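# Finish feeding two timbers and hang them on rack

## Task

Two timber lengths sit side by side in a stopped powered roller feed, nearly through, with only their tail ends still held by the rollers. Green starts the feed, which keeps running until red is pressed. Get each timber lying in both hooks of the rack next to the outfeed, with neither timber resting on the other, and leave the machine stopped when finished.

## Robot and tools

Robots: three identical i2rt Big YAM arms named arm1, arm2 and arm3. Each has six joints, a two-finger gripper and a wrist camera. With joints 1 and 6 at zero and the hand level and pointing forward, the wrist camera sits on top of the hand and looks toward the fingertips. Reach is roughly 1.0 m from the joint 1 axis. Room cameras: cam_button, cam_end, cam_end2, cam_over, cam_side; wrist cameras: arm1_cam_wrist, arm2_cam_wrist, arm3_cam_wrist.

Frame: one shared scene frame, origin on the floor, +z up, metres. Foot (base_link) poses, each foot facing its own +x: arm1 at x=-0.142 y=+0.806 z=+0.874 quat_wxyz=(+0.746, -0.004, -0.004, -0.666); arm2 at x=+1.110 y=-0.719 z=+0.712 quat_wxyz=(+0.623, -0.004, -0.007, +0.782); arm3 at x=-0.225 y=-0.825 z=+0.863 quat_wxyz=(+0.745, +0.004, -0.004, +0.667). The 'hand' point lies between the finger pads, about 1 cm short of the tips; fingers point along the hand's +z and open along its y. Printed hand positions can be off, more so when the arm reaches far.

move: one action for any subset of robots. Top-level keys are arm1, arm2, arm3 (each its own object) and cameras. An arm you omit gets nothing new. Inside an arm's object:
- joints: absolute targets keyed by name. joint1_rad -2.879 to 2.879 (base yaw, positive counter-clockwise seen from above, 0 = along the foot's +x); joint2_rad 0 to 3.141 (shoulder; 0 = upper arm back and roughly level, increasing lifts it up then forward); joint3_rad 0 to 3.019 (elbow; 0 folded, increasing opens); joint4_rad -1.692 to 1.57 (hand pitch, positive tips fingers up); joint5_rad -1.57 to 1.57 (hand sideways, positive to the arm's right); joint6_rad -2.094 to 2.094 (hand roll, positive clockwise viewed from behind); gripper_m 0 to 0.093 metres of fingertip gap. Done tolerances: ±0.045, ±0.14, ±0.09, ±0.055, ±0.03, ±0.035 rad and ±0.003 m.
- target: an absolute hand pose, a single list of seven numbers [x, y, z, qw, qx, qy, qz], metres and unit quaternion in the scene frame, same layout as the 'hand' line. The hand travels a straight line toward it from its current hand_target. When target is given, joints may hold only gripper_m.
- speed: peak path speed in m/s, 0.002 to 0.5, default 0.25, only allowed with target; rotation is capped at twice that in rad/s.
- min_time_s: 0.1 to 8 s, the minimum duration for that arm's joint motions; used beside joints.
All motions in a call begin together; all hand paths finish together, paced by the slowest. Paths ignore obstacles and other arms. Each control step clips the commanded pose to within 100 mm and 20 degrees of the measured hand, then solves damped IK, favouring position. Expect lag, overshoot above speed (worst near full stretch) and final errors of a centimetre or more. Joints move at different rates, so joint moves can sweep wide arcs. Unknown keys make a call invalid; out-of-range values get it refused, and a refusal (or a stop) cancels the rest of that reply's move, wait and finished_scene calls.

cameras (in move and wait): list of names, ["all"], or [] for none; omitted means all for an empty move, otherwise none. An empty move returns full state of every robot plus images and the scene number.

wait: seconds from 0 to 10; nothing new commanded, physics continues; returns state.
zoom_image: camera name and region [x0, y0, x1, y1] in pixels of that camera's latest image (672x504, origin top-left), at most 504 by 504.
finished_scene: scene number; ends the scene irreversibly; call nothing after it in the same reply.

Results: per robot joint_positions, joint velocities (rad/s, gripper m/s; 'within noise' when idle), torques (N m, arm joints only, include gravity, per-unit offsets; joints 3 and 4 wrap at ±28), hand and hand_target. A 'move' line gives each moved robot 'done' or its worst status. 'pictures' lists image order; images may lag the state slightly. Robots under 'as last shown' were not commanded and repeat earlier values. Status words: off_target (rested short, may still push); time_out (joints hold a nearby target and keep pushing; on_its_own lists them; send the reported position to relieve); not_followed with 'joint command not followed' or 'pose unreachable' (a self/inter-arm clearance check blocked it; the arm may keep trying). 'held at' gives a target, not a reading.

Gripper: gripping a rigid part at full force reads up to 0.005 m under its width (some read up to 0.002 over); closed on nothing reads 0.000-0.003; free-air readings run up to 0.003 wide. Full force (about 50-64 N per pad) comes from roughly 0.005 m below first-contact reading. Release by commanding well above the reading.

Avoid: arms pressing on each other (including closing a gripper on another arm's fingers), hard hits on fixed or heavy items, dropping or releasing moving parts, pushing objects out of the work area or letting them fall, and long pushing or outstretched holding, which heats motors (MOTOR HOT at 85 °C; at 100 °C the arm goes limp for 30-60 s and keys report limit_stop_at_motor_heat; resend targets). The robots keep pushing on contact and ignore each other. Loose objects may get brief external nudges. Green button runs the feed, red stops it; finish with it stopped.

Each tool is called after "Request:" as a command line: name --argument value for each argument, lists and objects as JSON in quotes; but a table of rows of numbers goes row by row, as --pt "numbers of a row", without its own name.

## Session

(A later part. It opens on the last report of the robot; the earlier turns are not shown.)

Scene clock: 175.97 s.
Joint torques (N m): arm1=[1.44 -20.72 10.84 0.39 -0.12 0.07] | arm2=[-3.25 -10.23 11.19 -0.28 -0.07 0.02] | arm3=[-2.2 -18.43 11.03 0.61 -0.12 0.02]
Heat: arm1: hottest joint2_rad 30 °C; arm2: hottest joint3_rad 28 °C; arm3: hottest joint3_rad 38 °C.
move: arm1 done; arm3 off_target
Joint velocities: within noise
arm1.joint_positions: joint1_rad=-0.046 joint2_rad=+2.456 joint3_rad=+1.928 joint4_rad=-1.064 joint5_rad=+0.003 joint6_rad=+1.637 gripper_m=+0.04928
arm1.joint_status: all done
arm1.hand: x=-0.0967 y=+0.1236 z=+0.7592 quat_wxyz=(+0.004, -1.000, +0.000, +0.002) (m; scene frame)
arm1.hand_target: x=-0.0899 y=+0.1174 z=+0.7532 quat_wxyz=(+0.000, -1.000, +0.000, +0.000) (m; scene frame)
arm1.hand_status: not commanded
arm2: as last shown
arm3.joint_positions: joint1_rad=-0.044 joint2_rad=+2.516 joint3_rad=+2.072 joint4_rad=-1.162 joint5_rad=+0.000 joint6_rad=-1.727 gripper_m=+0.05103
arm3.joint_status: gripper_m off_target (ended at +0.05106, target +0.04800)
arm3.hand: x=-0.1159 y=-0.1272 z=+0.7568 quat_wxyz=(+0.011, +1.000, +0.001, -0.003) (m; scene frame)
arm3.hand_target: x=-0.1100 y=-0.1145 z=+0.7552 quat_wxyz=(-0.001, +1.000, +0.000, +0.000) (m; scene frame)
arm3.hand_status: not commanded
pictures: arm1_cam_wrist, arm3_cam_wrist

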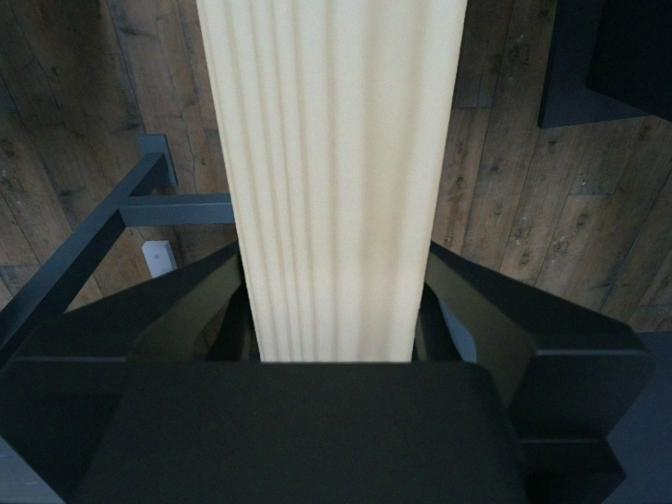

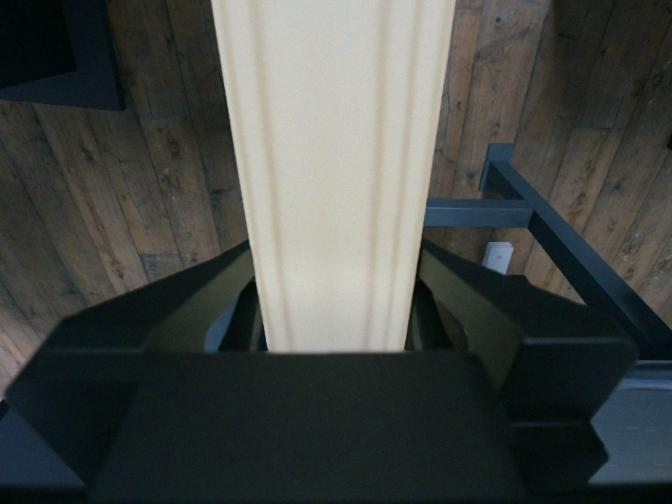

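Request:
move --arm1 '{"joints":{"gripper_m":0.038}}' --arm3 '{"joints":{"gripper_m":0.038}}' --arm2 '{"target":[0.987,-0.325,0.875,0,0.824,-0.566,0],"speed":0.1}'

Request:
move --arm2 '{"target":[0.987,-0.328,0.835,0,0.824,-0.566,0],"speed":0.06}' --cameras '["arm1_cam_wrist","arm2_cam_wrist","arm3_cam_wrist","cam_button","cam_end","cam_end2"]'

Request:
zoom_image --camera "cam_button" --region '[250, 180, 450, 340]'

Scene clock: 192.17 s.
Joint torques (N m): arm1=[1.08 -20.66 10.85 0.38 -0.09 0.09] | arm2=[-3.14 -11.93 11.4 -0.32 -0.06 0.05] | arm3=[-2.14 -18.49 11.04 0.58 -0.11 0.01]
Heat: arm1: hottest joint3_rad 30 °C; arm2: hottest joint3_rad 29 °C; arm3: hottest joint3_rad 36 °C.
move: arm1 off_target; arm2 off_target; arm3 off_target
Joint velocities: within noise
arm1.joint_positions: joint1_rad=-0.046 joint2_rad=+2.456 joint3_rad=+1.928 joint4_rad=-1.064 joint5_rad=+0.003 joint6_rad=+1.637 gripper_m=+0.04924
arm1.joint_status: gripper_m off_target (ended at +0.04924, target +0.03800)
arm1.hand: x=-0.0967 y=+0.1236 z=+0.7592 quat_wxyz=(+0.004, -1.000, +0.000, +0.002) (m; scene frame)
arm1.hand_target: x=-0.0899 y=+0.1174 z=+0.7532 quat_wxyz=(+0.000, -1.000, +0.000, +0.000) (m; scene frame)
arm1.hand_status: not commanded
arm2.joint_positions: joint1_rad=+0.077 joint2_rad=+1.464 joint3_rad=+1.120 joint4_rad=-1.285 joint5_rad=-0.013 joint6_rad=-0.066 gripper_m=+0.00051
arm2.joint_status: not commanded
arm2.hand: x=+0.9894 y=-0.3440 z=+0.8506 quat_wxyz=(+0.017, +0.824, -0.566, +0.023) (m; scene frame)
arm2.hand_target: x=+0.9873 y=-0.3263 z=+0.8751 quat_wxyz=(+0.000, +0.824, -0.566, +0.000) (m; scene frame)
arm2.hand_status: off_target (0.031 m and 3.3 deg from the pose sent, 0.054 m and 1.9 deg at the start)
arm3.joint_positions: joint1_rad=-0.044 joint2_rad=+2.516 joint3_rad=+2.072 joint4_rad=-1.162 joint5_rad=+0.000 joint6_rad=-1.727 gripper_m=+0.05102
arm3.joint_status: gripper_m off_target (ended at +0.05102, target +0.03800)
arm3.hand: x=-0.1159 y=-0.1272 z=+0.7568 quat_wxyz=(+0.011, +1.000, +0.001, -0.003) (m; scene frame)
arm3.hand_target: x=-0.1100 y=-0.1145 z=+0.7552 quat_wxyz=(-0.001, +1.000, +0.000, +0.000) (m; scene frame)
arm3.hand_status: not commanded
pictures: none

Scene clock: 193.50 s.
Joint torques (N m): arm1=[1.08 -20.89 10.85 0.31 -0.09 0.07] | arm2=[-2.84 -10.7 6.94 0.59 -0.09 0.09] | arm3=[-2.2 -18.49 11.04 0.61 -0.12 0.01]
Heat: arm1: hottest joint3_rad 30 °C; arm2: hottest joint3_rad 29 °C; arm3: hottest joint3_rad 36 °C.
move: arm2 done
Joint velocities: within noise
arm1, arm3: as last shown
arm2.joint_positions: joint1_rad=+0.077 joint2_rad=+1.476 joint3_rad=+1.104 joint4_rad=-1.200 joint5_rad=-0.013 joint6_rad=-0.066 gripper_m=+0.00051
arm2.joint_status: not commanded
arm2.hand: x=+0.9851 y=-0.3298 z=+0.8398 quat_wxyz=(-0.001, +0.825, -0.566, +0.000) (m; scene frame)
arm2.hand_target: x=+0.9869 y=-0.3280 z=+0.8352 quat_wxyz=(+0.000, +0.824, -0.566, +0.000) (m; scene frame)
arm2.hand_status: done (0.005 m and 0.1 deg from the pose sent, 0.022 m and 3.3 deg at the start)
pictures: arm1_cam_wrist, arm2_cam_wrist, arm3_cam_wrist, cam_button, cam_end, cam_end2

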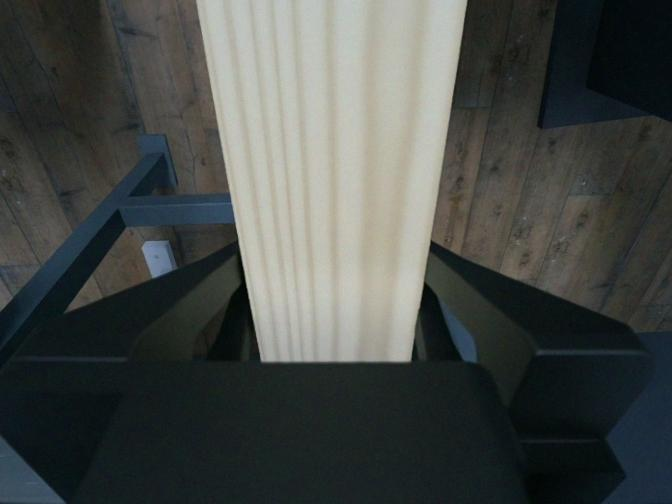

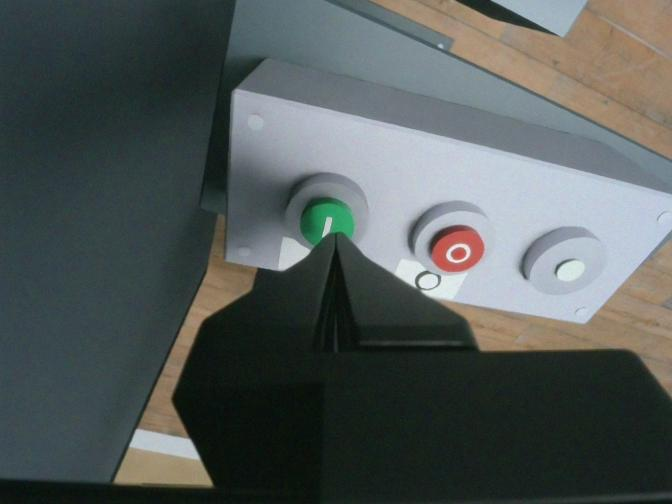

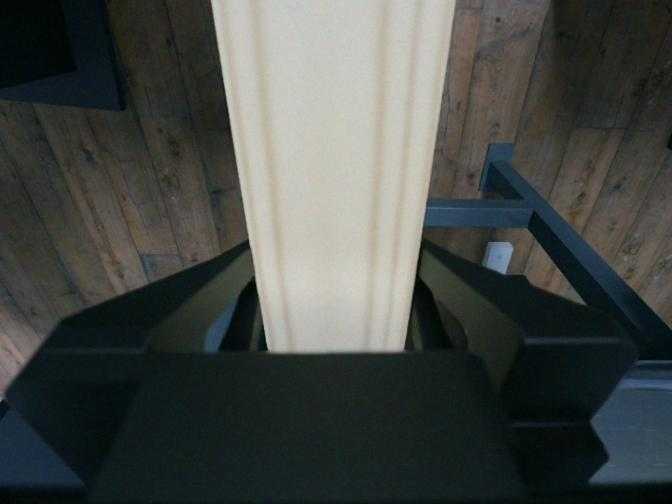

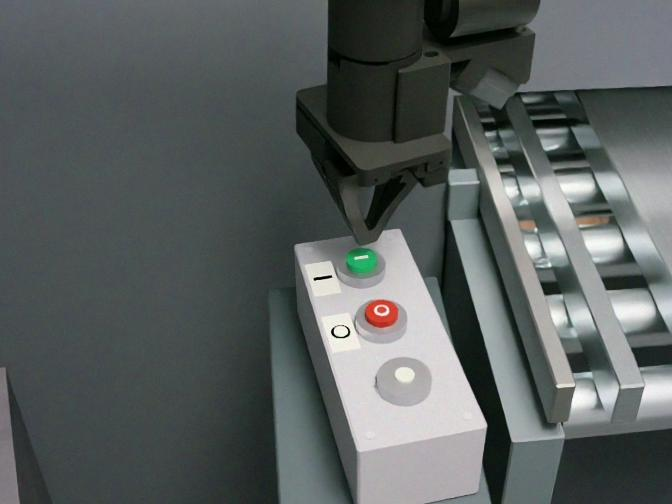

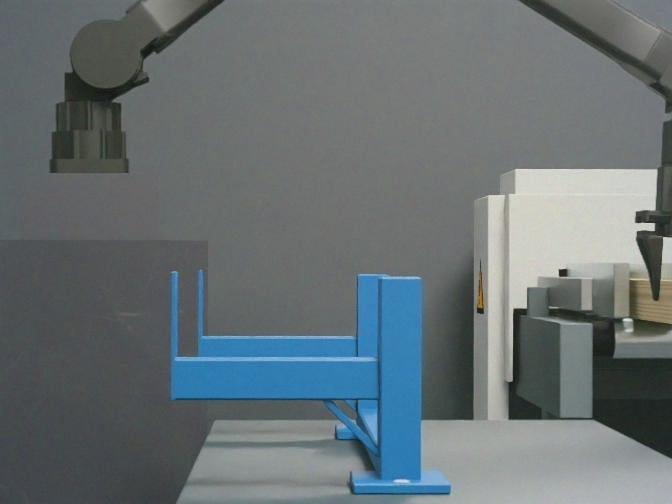

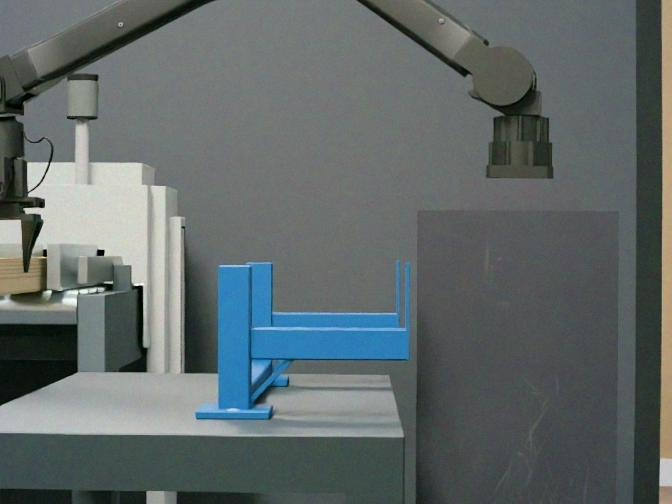

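Scaled by 2.520 from the camera's 672x504 image, which has a finer 960x720 frame.

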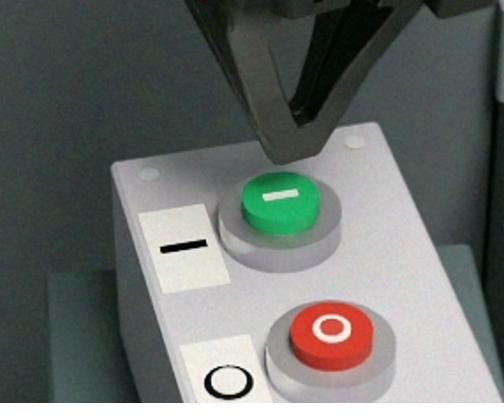

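Request:
move --arm1 '{"target":[-0.132,0.119,0.772,0,1,0,0],"speed":0.1}' --arm3 '{"target":[-0.152,-0.120,0.772,0,1,0,0],"speed":0.1}' --arm2 '{"target":[0.983,-0.331,0.788,0,0.824,-0.566,0],"speed":0.07}' --cameras '["cam_over","cam_button","arm1_cam_wrist"]'

Request:
move --arm1 '{"target":[-0.165,0.121,0.80,0,1,0,0],"speed":0.1}' --arm3 '{"target":[-0.185,-0.123,0.80,0,1,0,0],"speed":0.1}' --arm2 '{"target":[0.985,-0.329,0.835,0,0.824,-0.566,0],"speed":0.15}' --cameras '["arm1_cam_wrist","arm2_cam_wrist","arm3_cam_wrist","cam_over","cam_button","cam_end","cam_end2","cam_side"]'

Scene clock: 220.23 s.
Joint torques (N m): arm1=[1.96 -24.64 10.17 -0.39 0.04 0.11] | arm2=[-1.9 -7.77 4.98 1.74 -0.07 0.22] | arm3=[-3.02 -24.47 9.13 0.29 -0.28 0.18]
Heat: arm1: hottest joint3_rad 30 °C; arm2: hottest joint3_rad 29 °C; arm3: hottest joint3_rad 35 °C.
move: arm1 off_target; arm2 off_target; arm3 off_target
Joint velocities: within noise
arm1.joint_positions: joint1_rad=-0.113 joint2_rad=+2.471 joint3_rad=+1.912 joint4_rad=-1.065 joint5_rad=+0.000 joint6_rad=+1.574 gripper_m=+0.04908
arm1.joint_status: not commanded
arm1.hand: x=-0.1422 y=+0.1333 z=+0.7445 quat_wxyz=(+0.020, -1.000, +0.002, +0.000) (m; scene frame)
arm1.hand_target: x=-0.1319 y=+0.1196 z=+0.7719 quat_wxyz=(+0.000, -1.000, +0.000, +0.000) (m; scene frame)
arm1.hand_status: off_target (0.033 m and 2.3 deg from the pose sent, 0.038 m and 0.5 deg at the start)
arm2.joint_positions: joint1_rad=+0.077 joint2_rad=+1.485 joint3_rad=+1.048 joint4_rad=-1.104 joint5_rad=-0.013 joint6_rad=-0.066 gripper_m=+0.00051
arm2.joint_status: not commanded
arm2.hand: x=+0.9850 y=-0.3283 z=+0.8169 quat_wxyz=(-0.010, +0.825, -0.565, -0.012) (m; scene frame)
arm2.hand_target: x=+0.9836 y=-0.3326 z=+0.7894 quat_wxyz=(+0.000, +0.824, -0.566, +0.000) (m; scene frame)
arm2.hand_status: off_target (0.029 m and 1.8 deg from the pose sent, 0.052 m and 0.1 deg at the start)
arm3.joint_positions: joint1_rad=+0.023 joint2_rad=+2.535 joint3_rad=+2.022 joint4_rad=-1.145 joint5_rad=+0.004 joint6_rad=-1.685 gripper_m=+0.05085
arm3.joint_status: not commanded
arm3.hand: x=-0.1638 y=-0.1432 z=+0.7272 quat_wxyz=(+0.038, +0.999, +0.014, -0.002) (m; scene frame)
arm3.hand_target: x=-0.1520 y=-0.1216 z=+0.7718 quat_wxyz=(+0.000, +1.000, +0.000, +0.000) (m; scene frame)
arm3.hand_status: off_target (0.052 m and 4.6 deg from the pose sent, 0.040 m and 1.3 deg at the start)
pictures: arm1_cam_wrist, cam_button, cam_over

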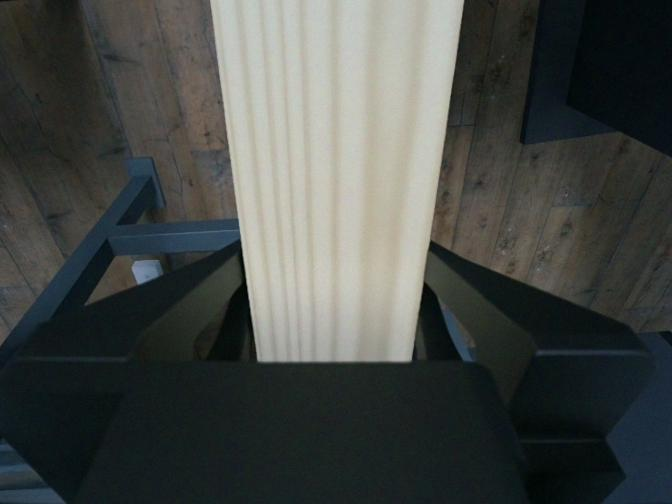

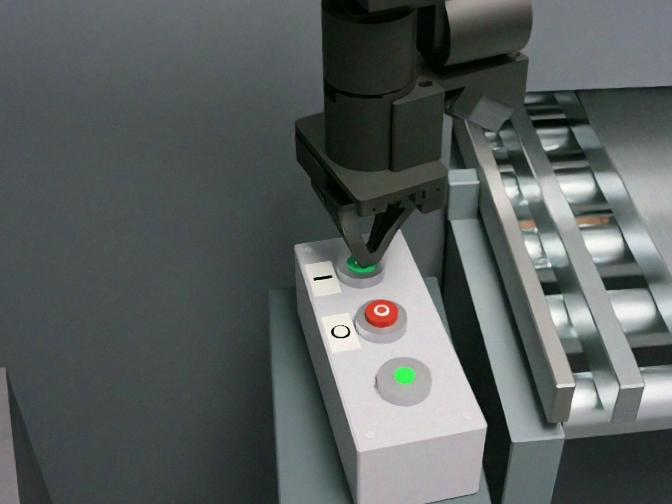

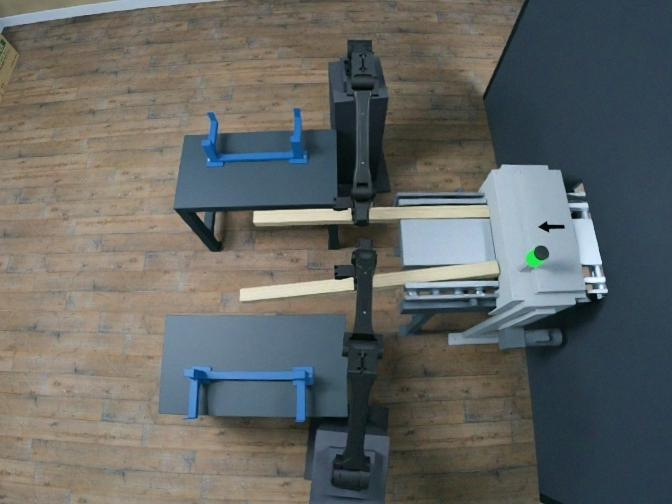

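Scene clock: 221.37 s.
Joint torques (N m): arm1=[0.97 -27.87 9.74 -1.18 0.1 -0.14] | arm2=[-2.43 -10.99 9.74 -0.36 -0.08 0.13] | arm3=[-1.2 -27.16 8.28 -0.7 -0.34 0.45]
Heat: arm1: hottest joint3_rad 30 °C; arm2: hottest joint3_rad 29 °C; arm3: hottest joint3_rad 35 °C.
move: arm1 off_target; arm2 off_target; arm3 off_target
Joint velocities: within noise
arm1.joint_positions: joint1_rad=-0.152 joint2_rad=+2.471 joint3_rad=+1.910 joint4_rad=-1.087 joint5_rad=+0.000 joint6_rad=+1.555 gripper_m=+0.04907
arm1.joint_status: not commanded
arm1.hand: x=-0.1683 y=+0.1402 z=+0.7440 quat_wxyz=(+0.032, -0.999, +0.012, -0.002) (m; scene frame)
arm1.hand_target: x=-0.1651 y=+0.1221 z=+0.7984 quat_wxyz=(+0.000, -1.000, +0.000, +0.000) (m; scene frame)
arm1.hand_status: off_target (0.059 m and 4.0 deg from the pose sent, 0.061 m and 2.3 deg at the start)
arm2.joint_positions: joint1_rad=+0.077 joint2_rad=+1.481 joint3_rad=+1.061 joint4_rad=-1.173 joint5_rad=-0.013 joint6_rad=-0.066 gripper_m=+0.00051
arm2.joint_status: not commanded
arm2.hand: x=+0.9885 y=-0.3397 z=+0.8225 quat_wxyz=(+0.006, +0.825, -0.566, +0.009) (m; scene frame)
arm2.hand_target: x=+0.9851 y=-0.3294 z=+0.8350 quat_wxyz=(+0.000, +0.824, -0.566, +0.000) (m; scene frame)
arm2.hand_status: off_target (0.017 m and 1.3 deg from the pose sent, 0.018 m and 1.8 deg at the start)
arm3.joint_positions: joint1_rad=+0.047 joint2_rad=+2.529 joint3_rad=+2.009 joint4_rad=-1.144 joint5_rad=+0.003 joint6_rad=-1.669 gripper_m=+0.05085
arm3.joint_status: not commanded
arm3.hand: x=-0.1803 y=-0.1454 z=+0.7274 quat_wxyz=(+0.040, +0.999, +0.017, -0.002) (m; scene frame)
arm3.hand_target: x=-0.1851 y=-0.1245 z=+0.7972 quat_wxyz=(+0.000, +1.000, +0.001, -0.001) (m; scene frame)
arm3.hand_status: off_target (0.076 m and 5.0 deg from the pose sent, 0.078 m and 4.6 deg at the start)
pictures: arm1_cam_wrist, arm2_cam_wrist, arm3_cam_wrist, cam_button, cam_end, cam_end2, cam_over, cam_side

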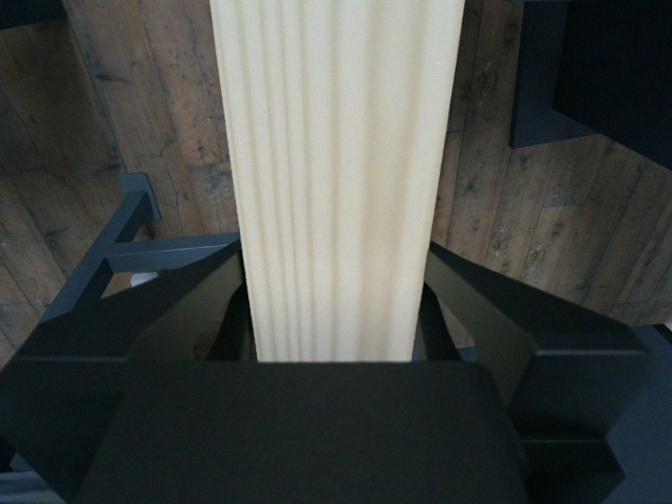

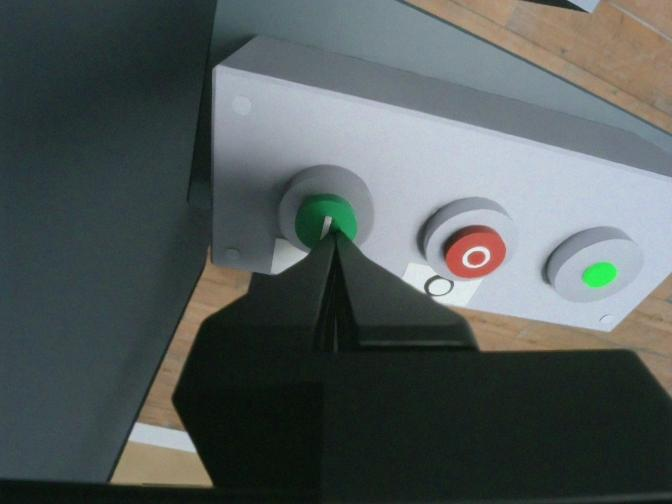

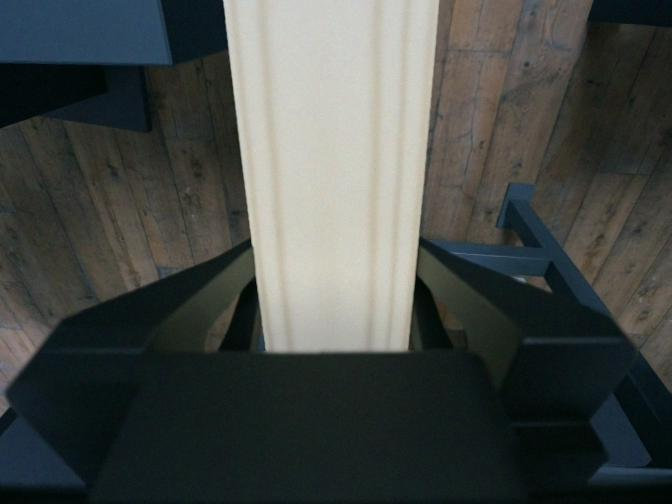

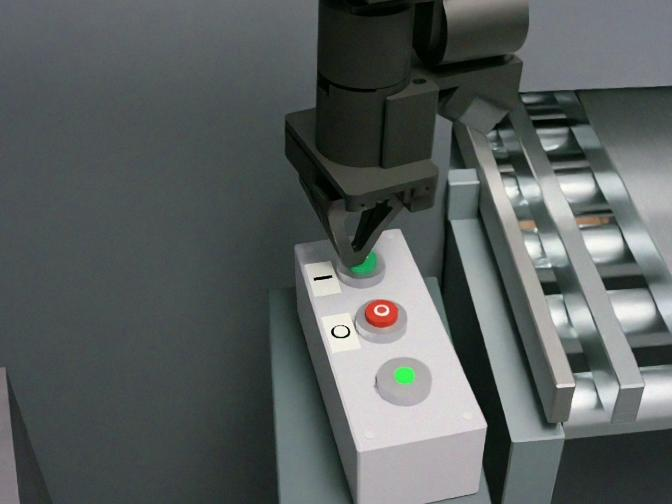

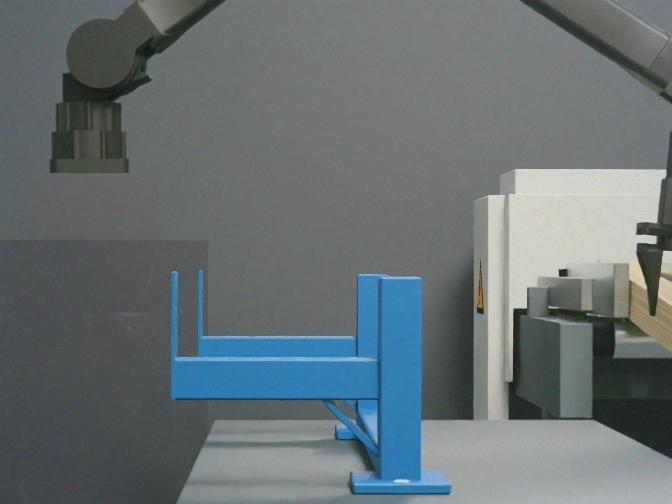

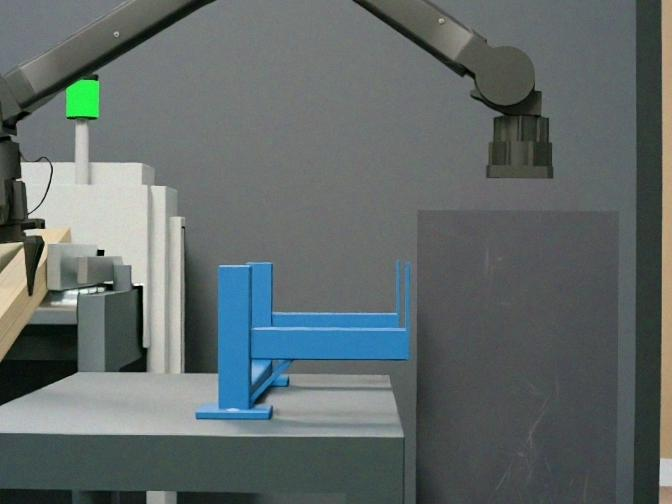

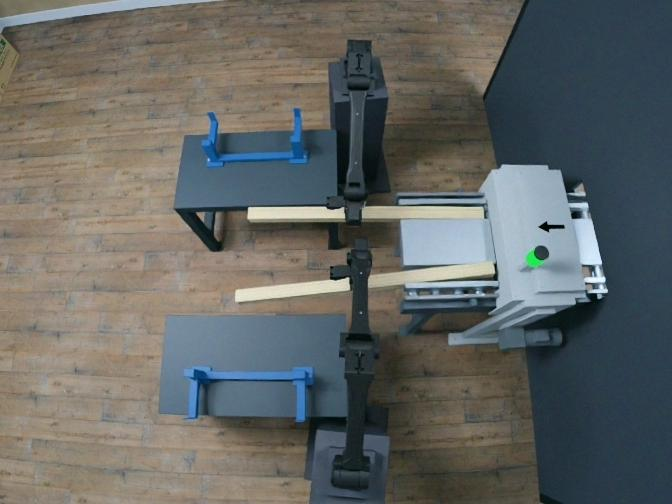

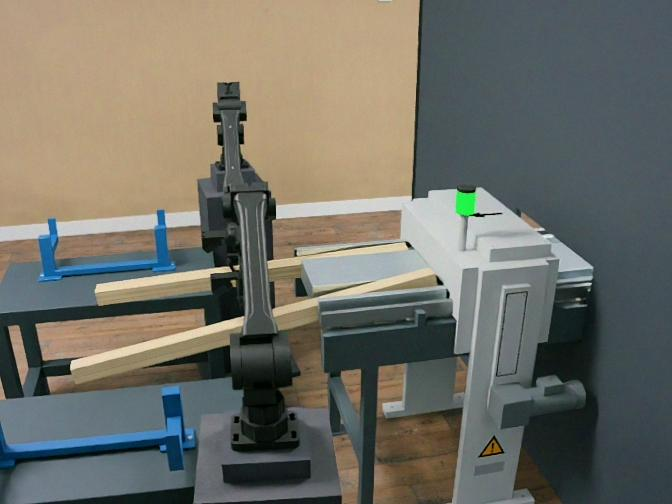

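Request:
move --arm1 '{"target":[-0.26,0.122,0.84,0,1,0,0],"speed":0.12}' --arm3 '{"target":[-0.28,-0.125,0.85,0,1,0,0],"speed":0.12}' --arm2 '{"target":[1.039,-0.318,0.875,0,0.824,-0.566,0],"speed":0.1}' --cameras '["cam_over","cam_side","cam_button"]'

Request:
move --arm2 '{"target":[1.040,-0.320,0.835,0,0.824,-0.566,0],"speed":0.06}' --cameras '["cam_over","cam_side","cam_button","arm2_cam_wrist","cam_end","cam_end2"]'

Request:
zoom_image --camera "cam_button" --region '[250, 180, 450, 340]'

Scene clock: 254.23 s.
Joint torques (N m): arm1=[-1.96 -29.16 13.38 -3.03 0.11 -0.63] | arm2=[-3.14 -11.93 11.52 -0.34 -0.04 0.03] | arm3=[-1.9 -27.99 10.74 -1.36 -0.04 0.6]
Heat: arm1: hottest joint2_rad 31 °C; arm2: hottest joint3_rad 29 °C; arm3: hottest joint2_rad 35 °C.
move: arm1 off_target; arm2 off_target; arm3 off_target
Joint velocities: within noise
arm1.joint_positions: joint1_rad=-0.257 joint2_rad=+2.454 joint3_rad=+1.922 joint4_rad=-1.124 joint5_rad=+0.005 joint6_rad=+1.474 gripper_m=+0.04906
arm1.joint_status: not commanded
arm1.hand: x=-0.2382 y=+0.1462 z=+0.7589 quat_wxyz=(+0.036, -0.999, +0.023, -0.003) (m; scene frame)
arm1.hand_target: x=-0.2594 y=+0.1248 z=+0.8372 quat_wxyz=(-0.002, -1.000, +0.001, +0.002) (m; scene frame)
arm1.hand_status: off_target (0.087 m and 5.0 deg from the pose sent, 0.134 m and 3.9 deg at the start; pose on its path clipped on 3 of 52 steps)
arm2.joint_positions: joint1_rad=-0.050 joint2_rad=+1.455 joint3_rad=+1.104 joint4_rad=-1.284 joint5_rad=-0.013 joint6_rad=-0.191 gripper_m=+0.00051
arm2.joint_status: not commanded
arm2.hand: x=+1.0390 y=-0.3379 z=+0.8491 quat_wxyz=(+0.021, +0.823, -0.567, +0.022) (m; scene frame)
arm2.hand_target: x=+1.0392 y=-0.3193 z=+0.8751 quat_wxyz=(+0.000, +0.824, -0.566, +0.000) (m; scene frame)
arm2.hand_status: off_target (0.033 m and 3.5 deg from the pose sent, 0.076 m and 1.3 deg at the start)
arm3.joint_positions: joint1_rad=+0.189 joint2_rad=+2.476 joint3_rad=+1.985 joint4_rad=-1.201 joint5_rad=-0.009 joint6_rad=-1.548 gripper_m=+0.05085
arm3.joint_status: not commanded
arm3.hand: x=-0.2781 y=-0.1570 z=+0.7558 quat_wxyz=(+0.054, +0.998, +0.028, -0.001) (m; scene frame)
arm3.hand_target: x=-0.2796 y=-0.1290 z=+0.8464 quat_wxyz=(-0.001, +1.000, +0.000, -0.002) (m; scene frame)
arm3.hand_status: off_target (0.100 m and 7.0 deg from the pose sent, 0.159 m and 5.0 deg at the start; pose on its path clipped on 28 of 52 steps)
pictures: cam_button, cam_over, cam_side

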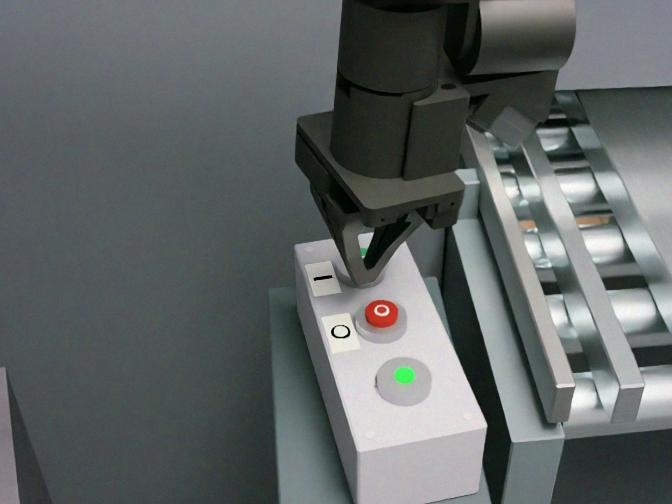

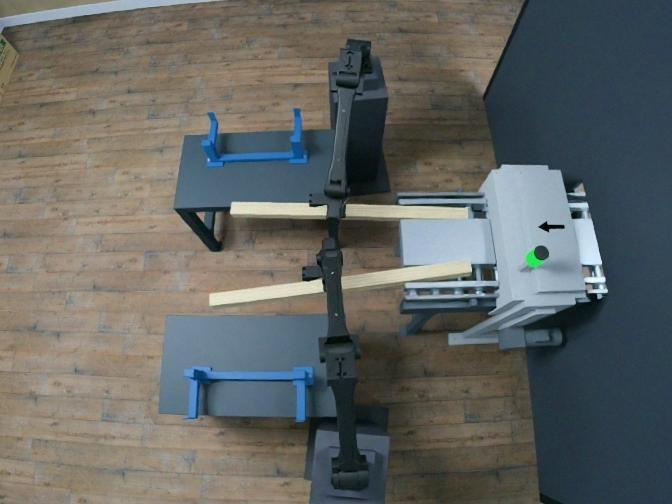

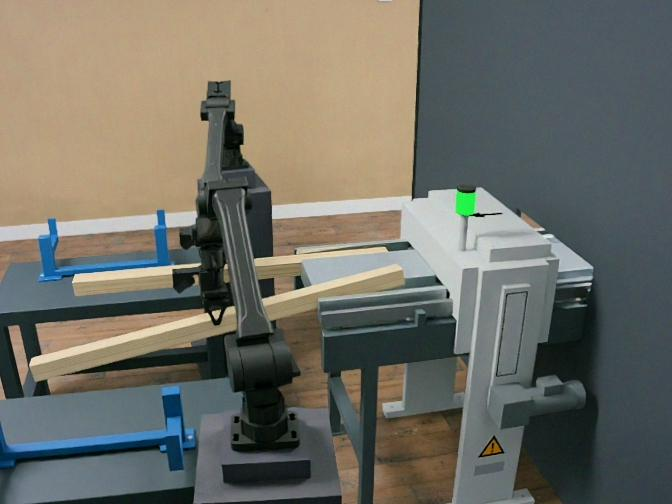

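Scene clock: 255.57 s.
Joint torques (N m): arm1=[-1.9 -29.39 13.35 -3.02 0.11 -0.63] | arm2=[-3.19 -10.4 6.94 0.61 -0.07 0.03] | arm3=[-1.9 -28.04 10.74 -1.37 -0.04 0.6]
Heat: arm1: hottest joint2_rad 32 °C; arm2: hottest joint3_rad 29 °C; arm3: hottest joint3_rad 36 °C.
move: arm2 done
Joint velocities: within noise
arm1, arm3: as last shown
arm2.joint_positions: joint1_rad=-0.050 joint2_rad=+1.466 joint3_rad=+1.091 joint4_rad=-1.199 joint5_rad=-0.013 joint6_rad=-0.191 gripper_m=+0.00051
arm2.joint_status: not commanded
arm2.hand: x=+1.0363 y=-0.3219 z=+0.8398 quat_wxyz=(-0.001, +0.824, -0.566, +0.000) (m; scene frame)
arm2.hand_target: x=+1.0399 y=-0.3201 z=+0.8350 quat_wxyz=(+0.000, +0.824, -0.566, +0.000) (m; scene frame)
arm2.hand_status: done (0.006 m and 0.1 deg from the pose sent, 0.023 m and 3.5 deg at the start)
pictures: arm2_cam_wrist, cam_button, cam_end, cam_end2, cam_over, cam_side

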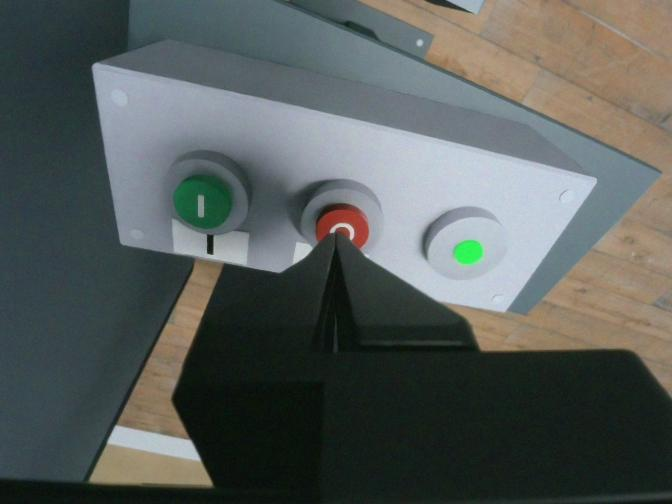

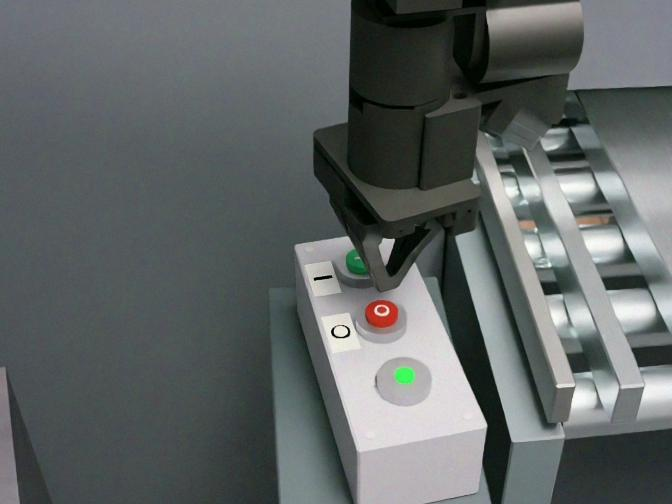

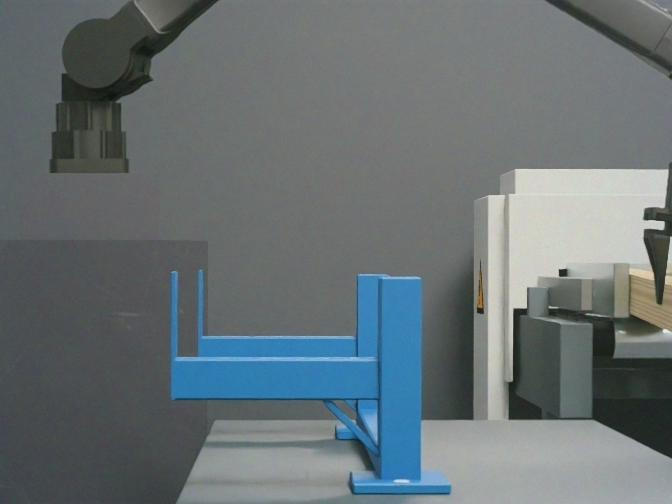

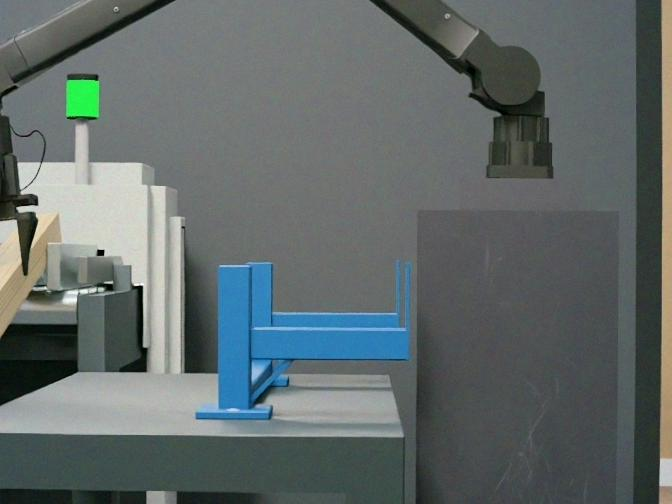

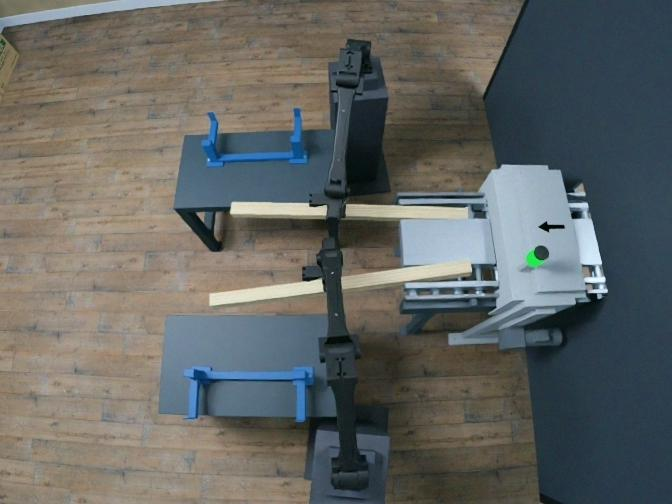

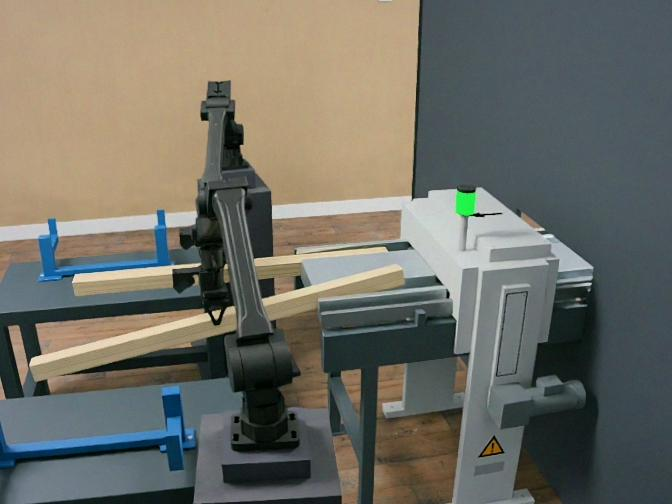

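Scaled by 2.520 from the camera's 672x504 image, which has a finer 960x720 frame.

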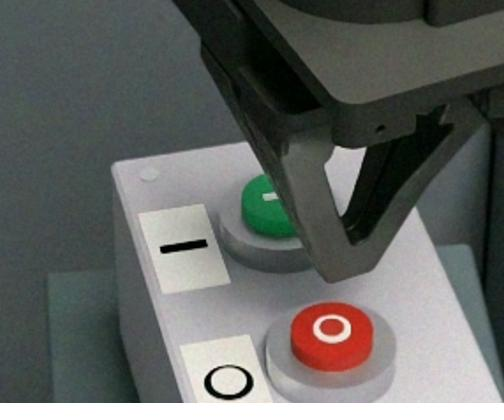

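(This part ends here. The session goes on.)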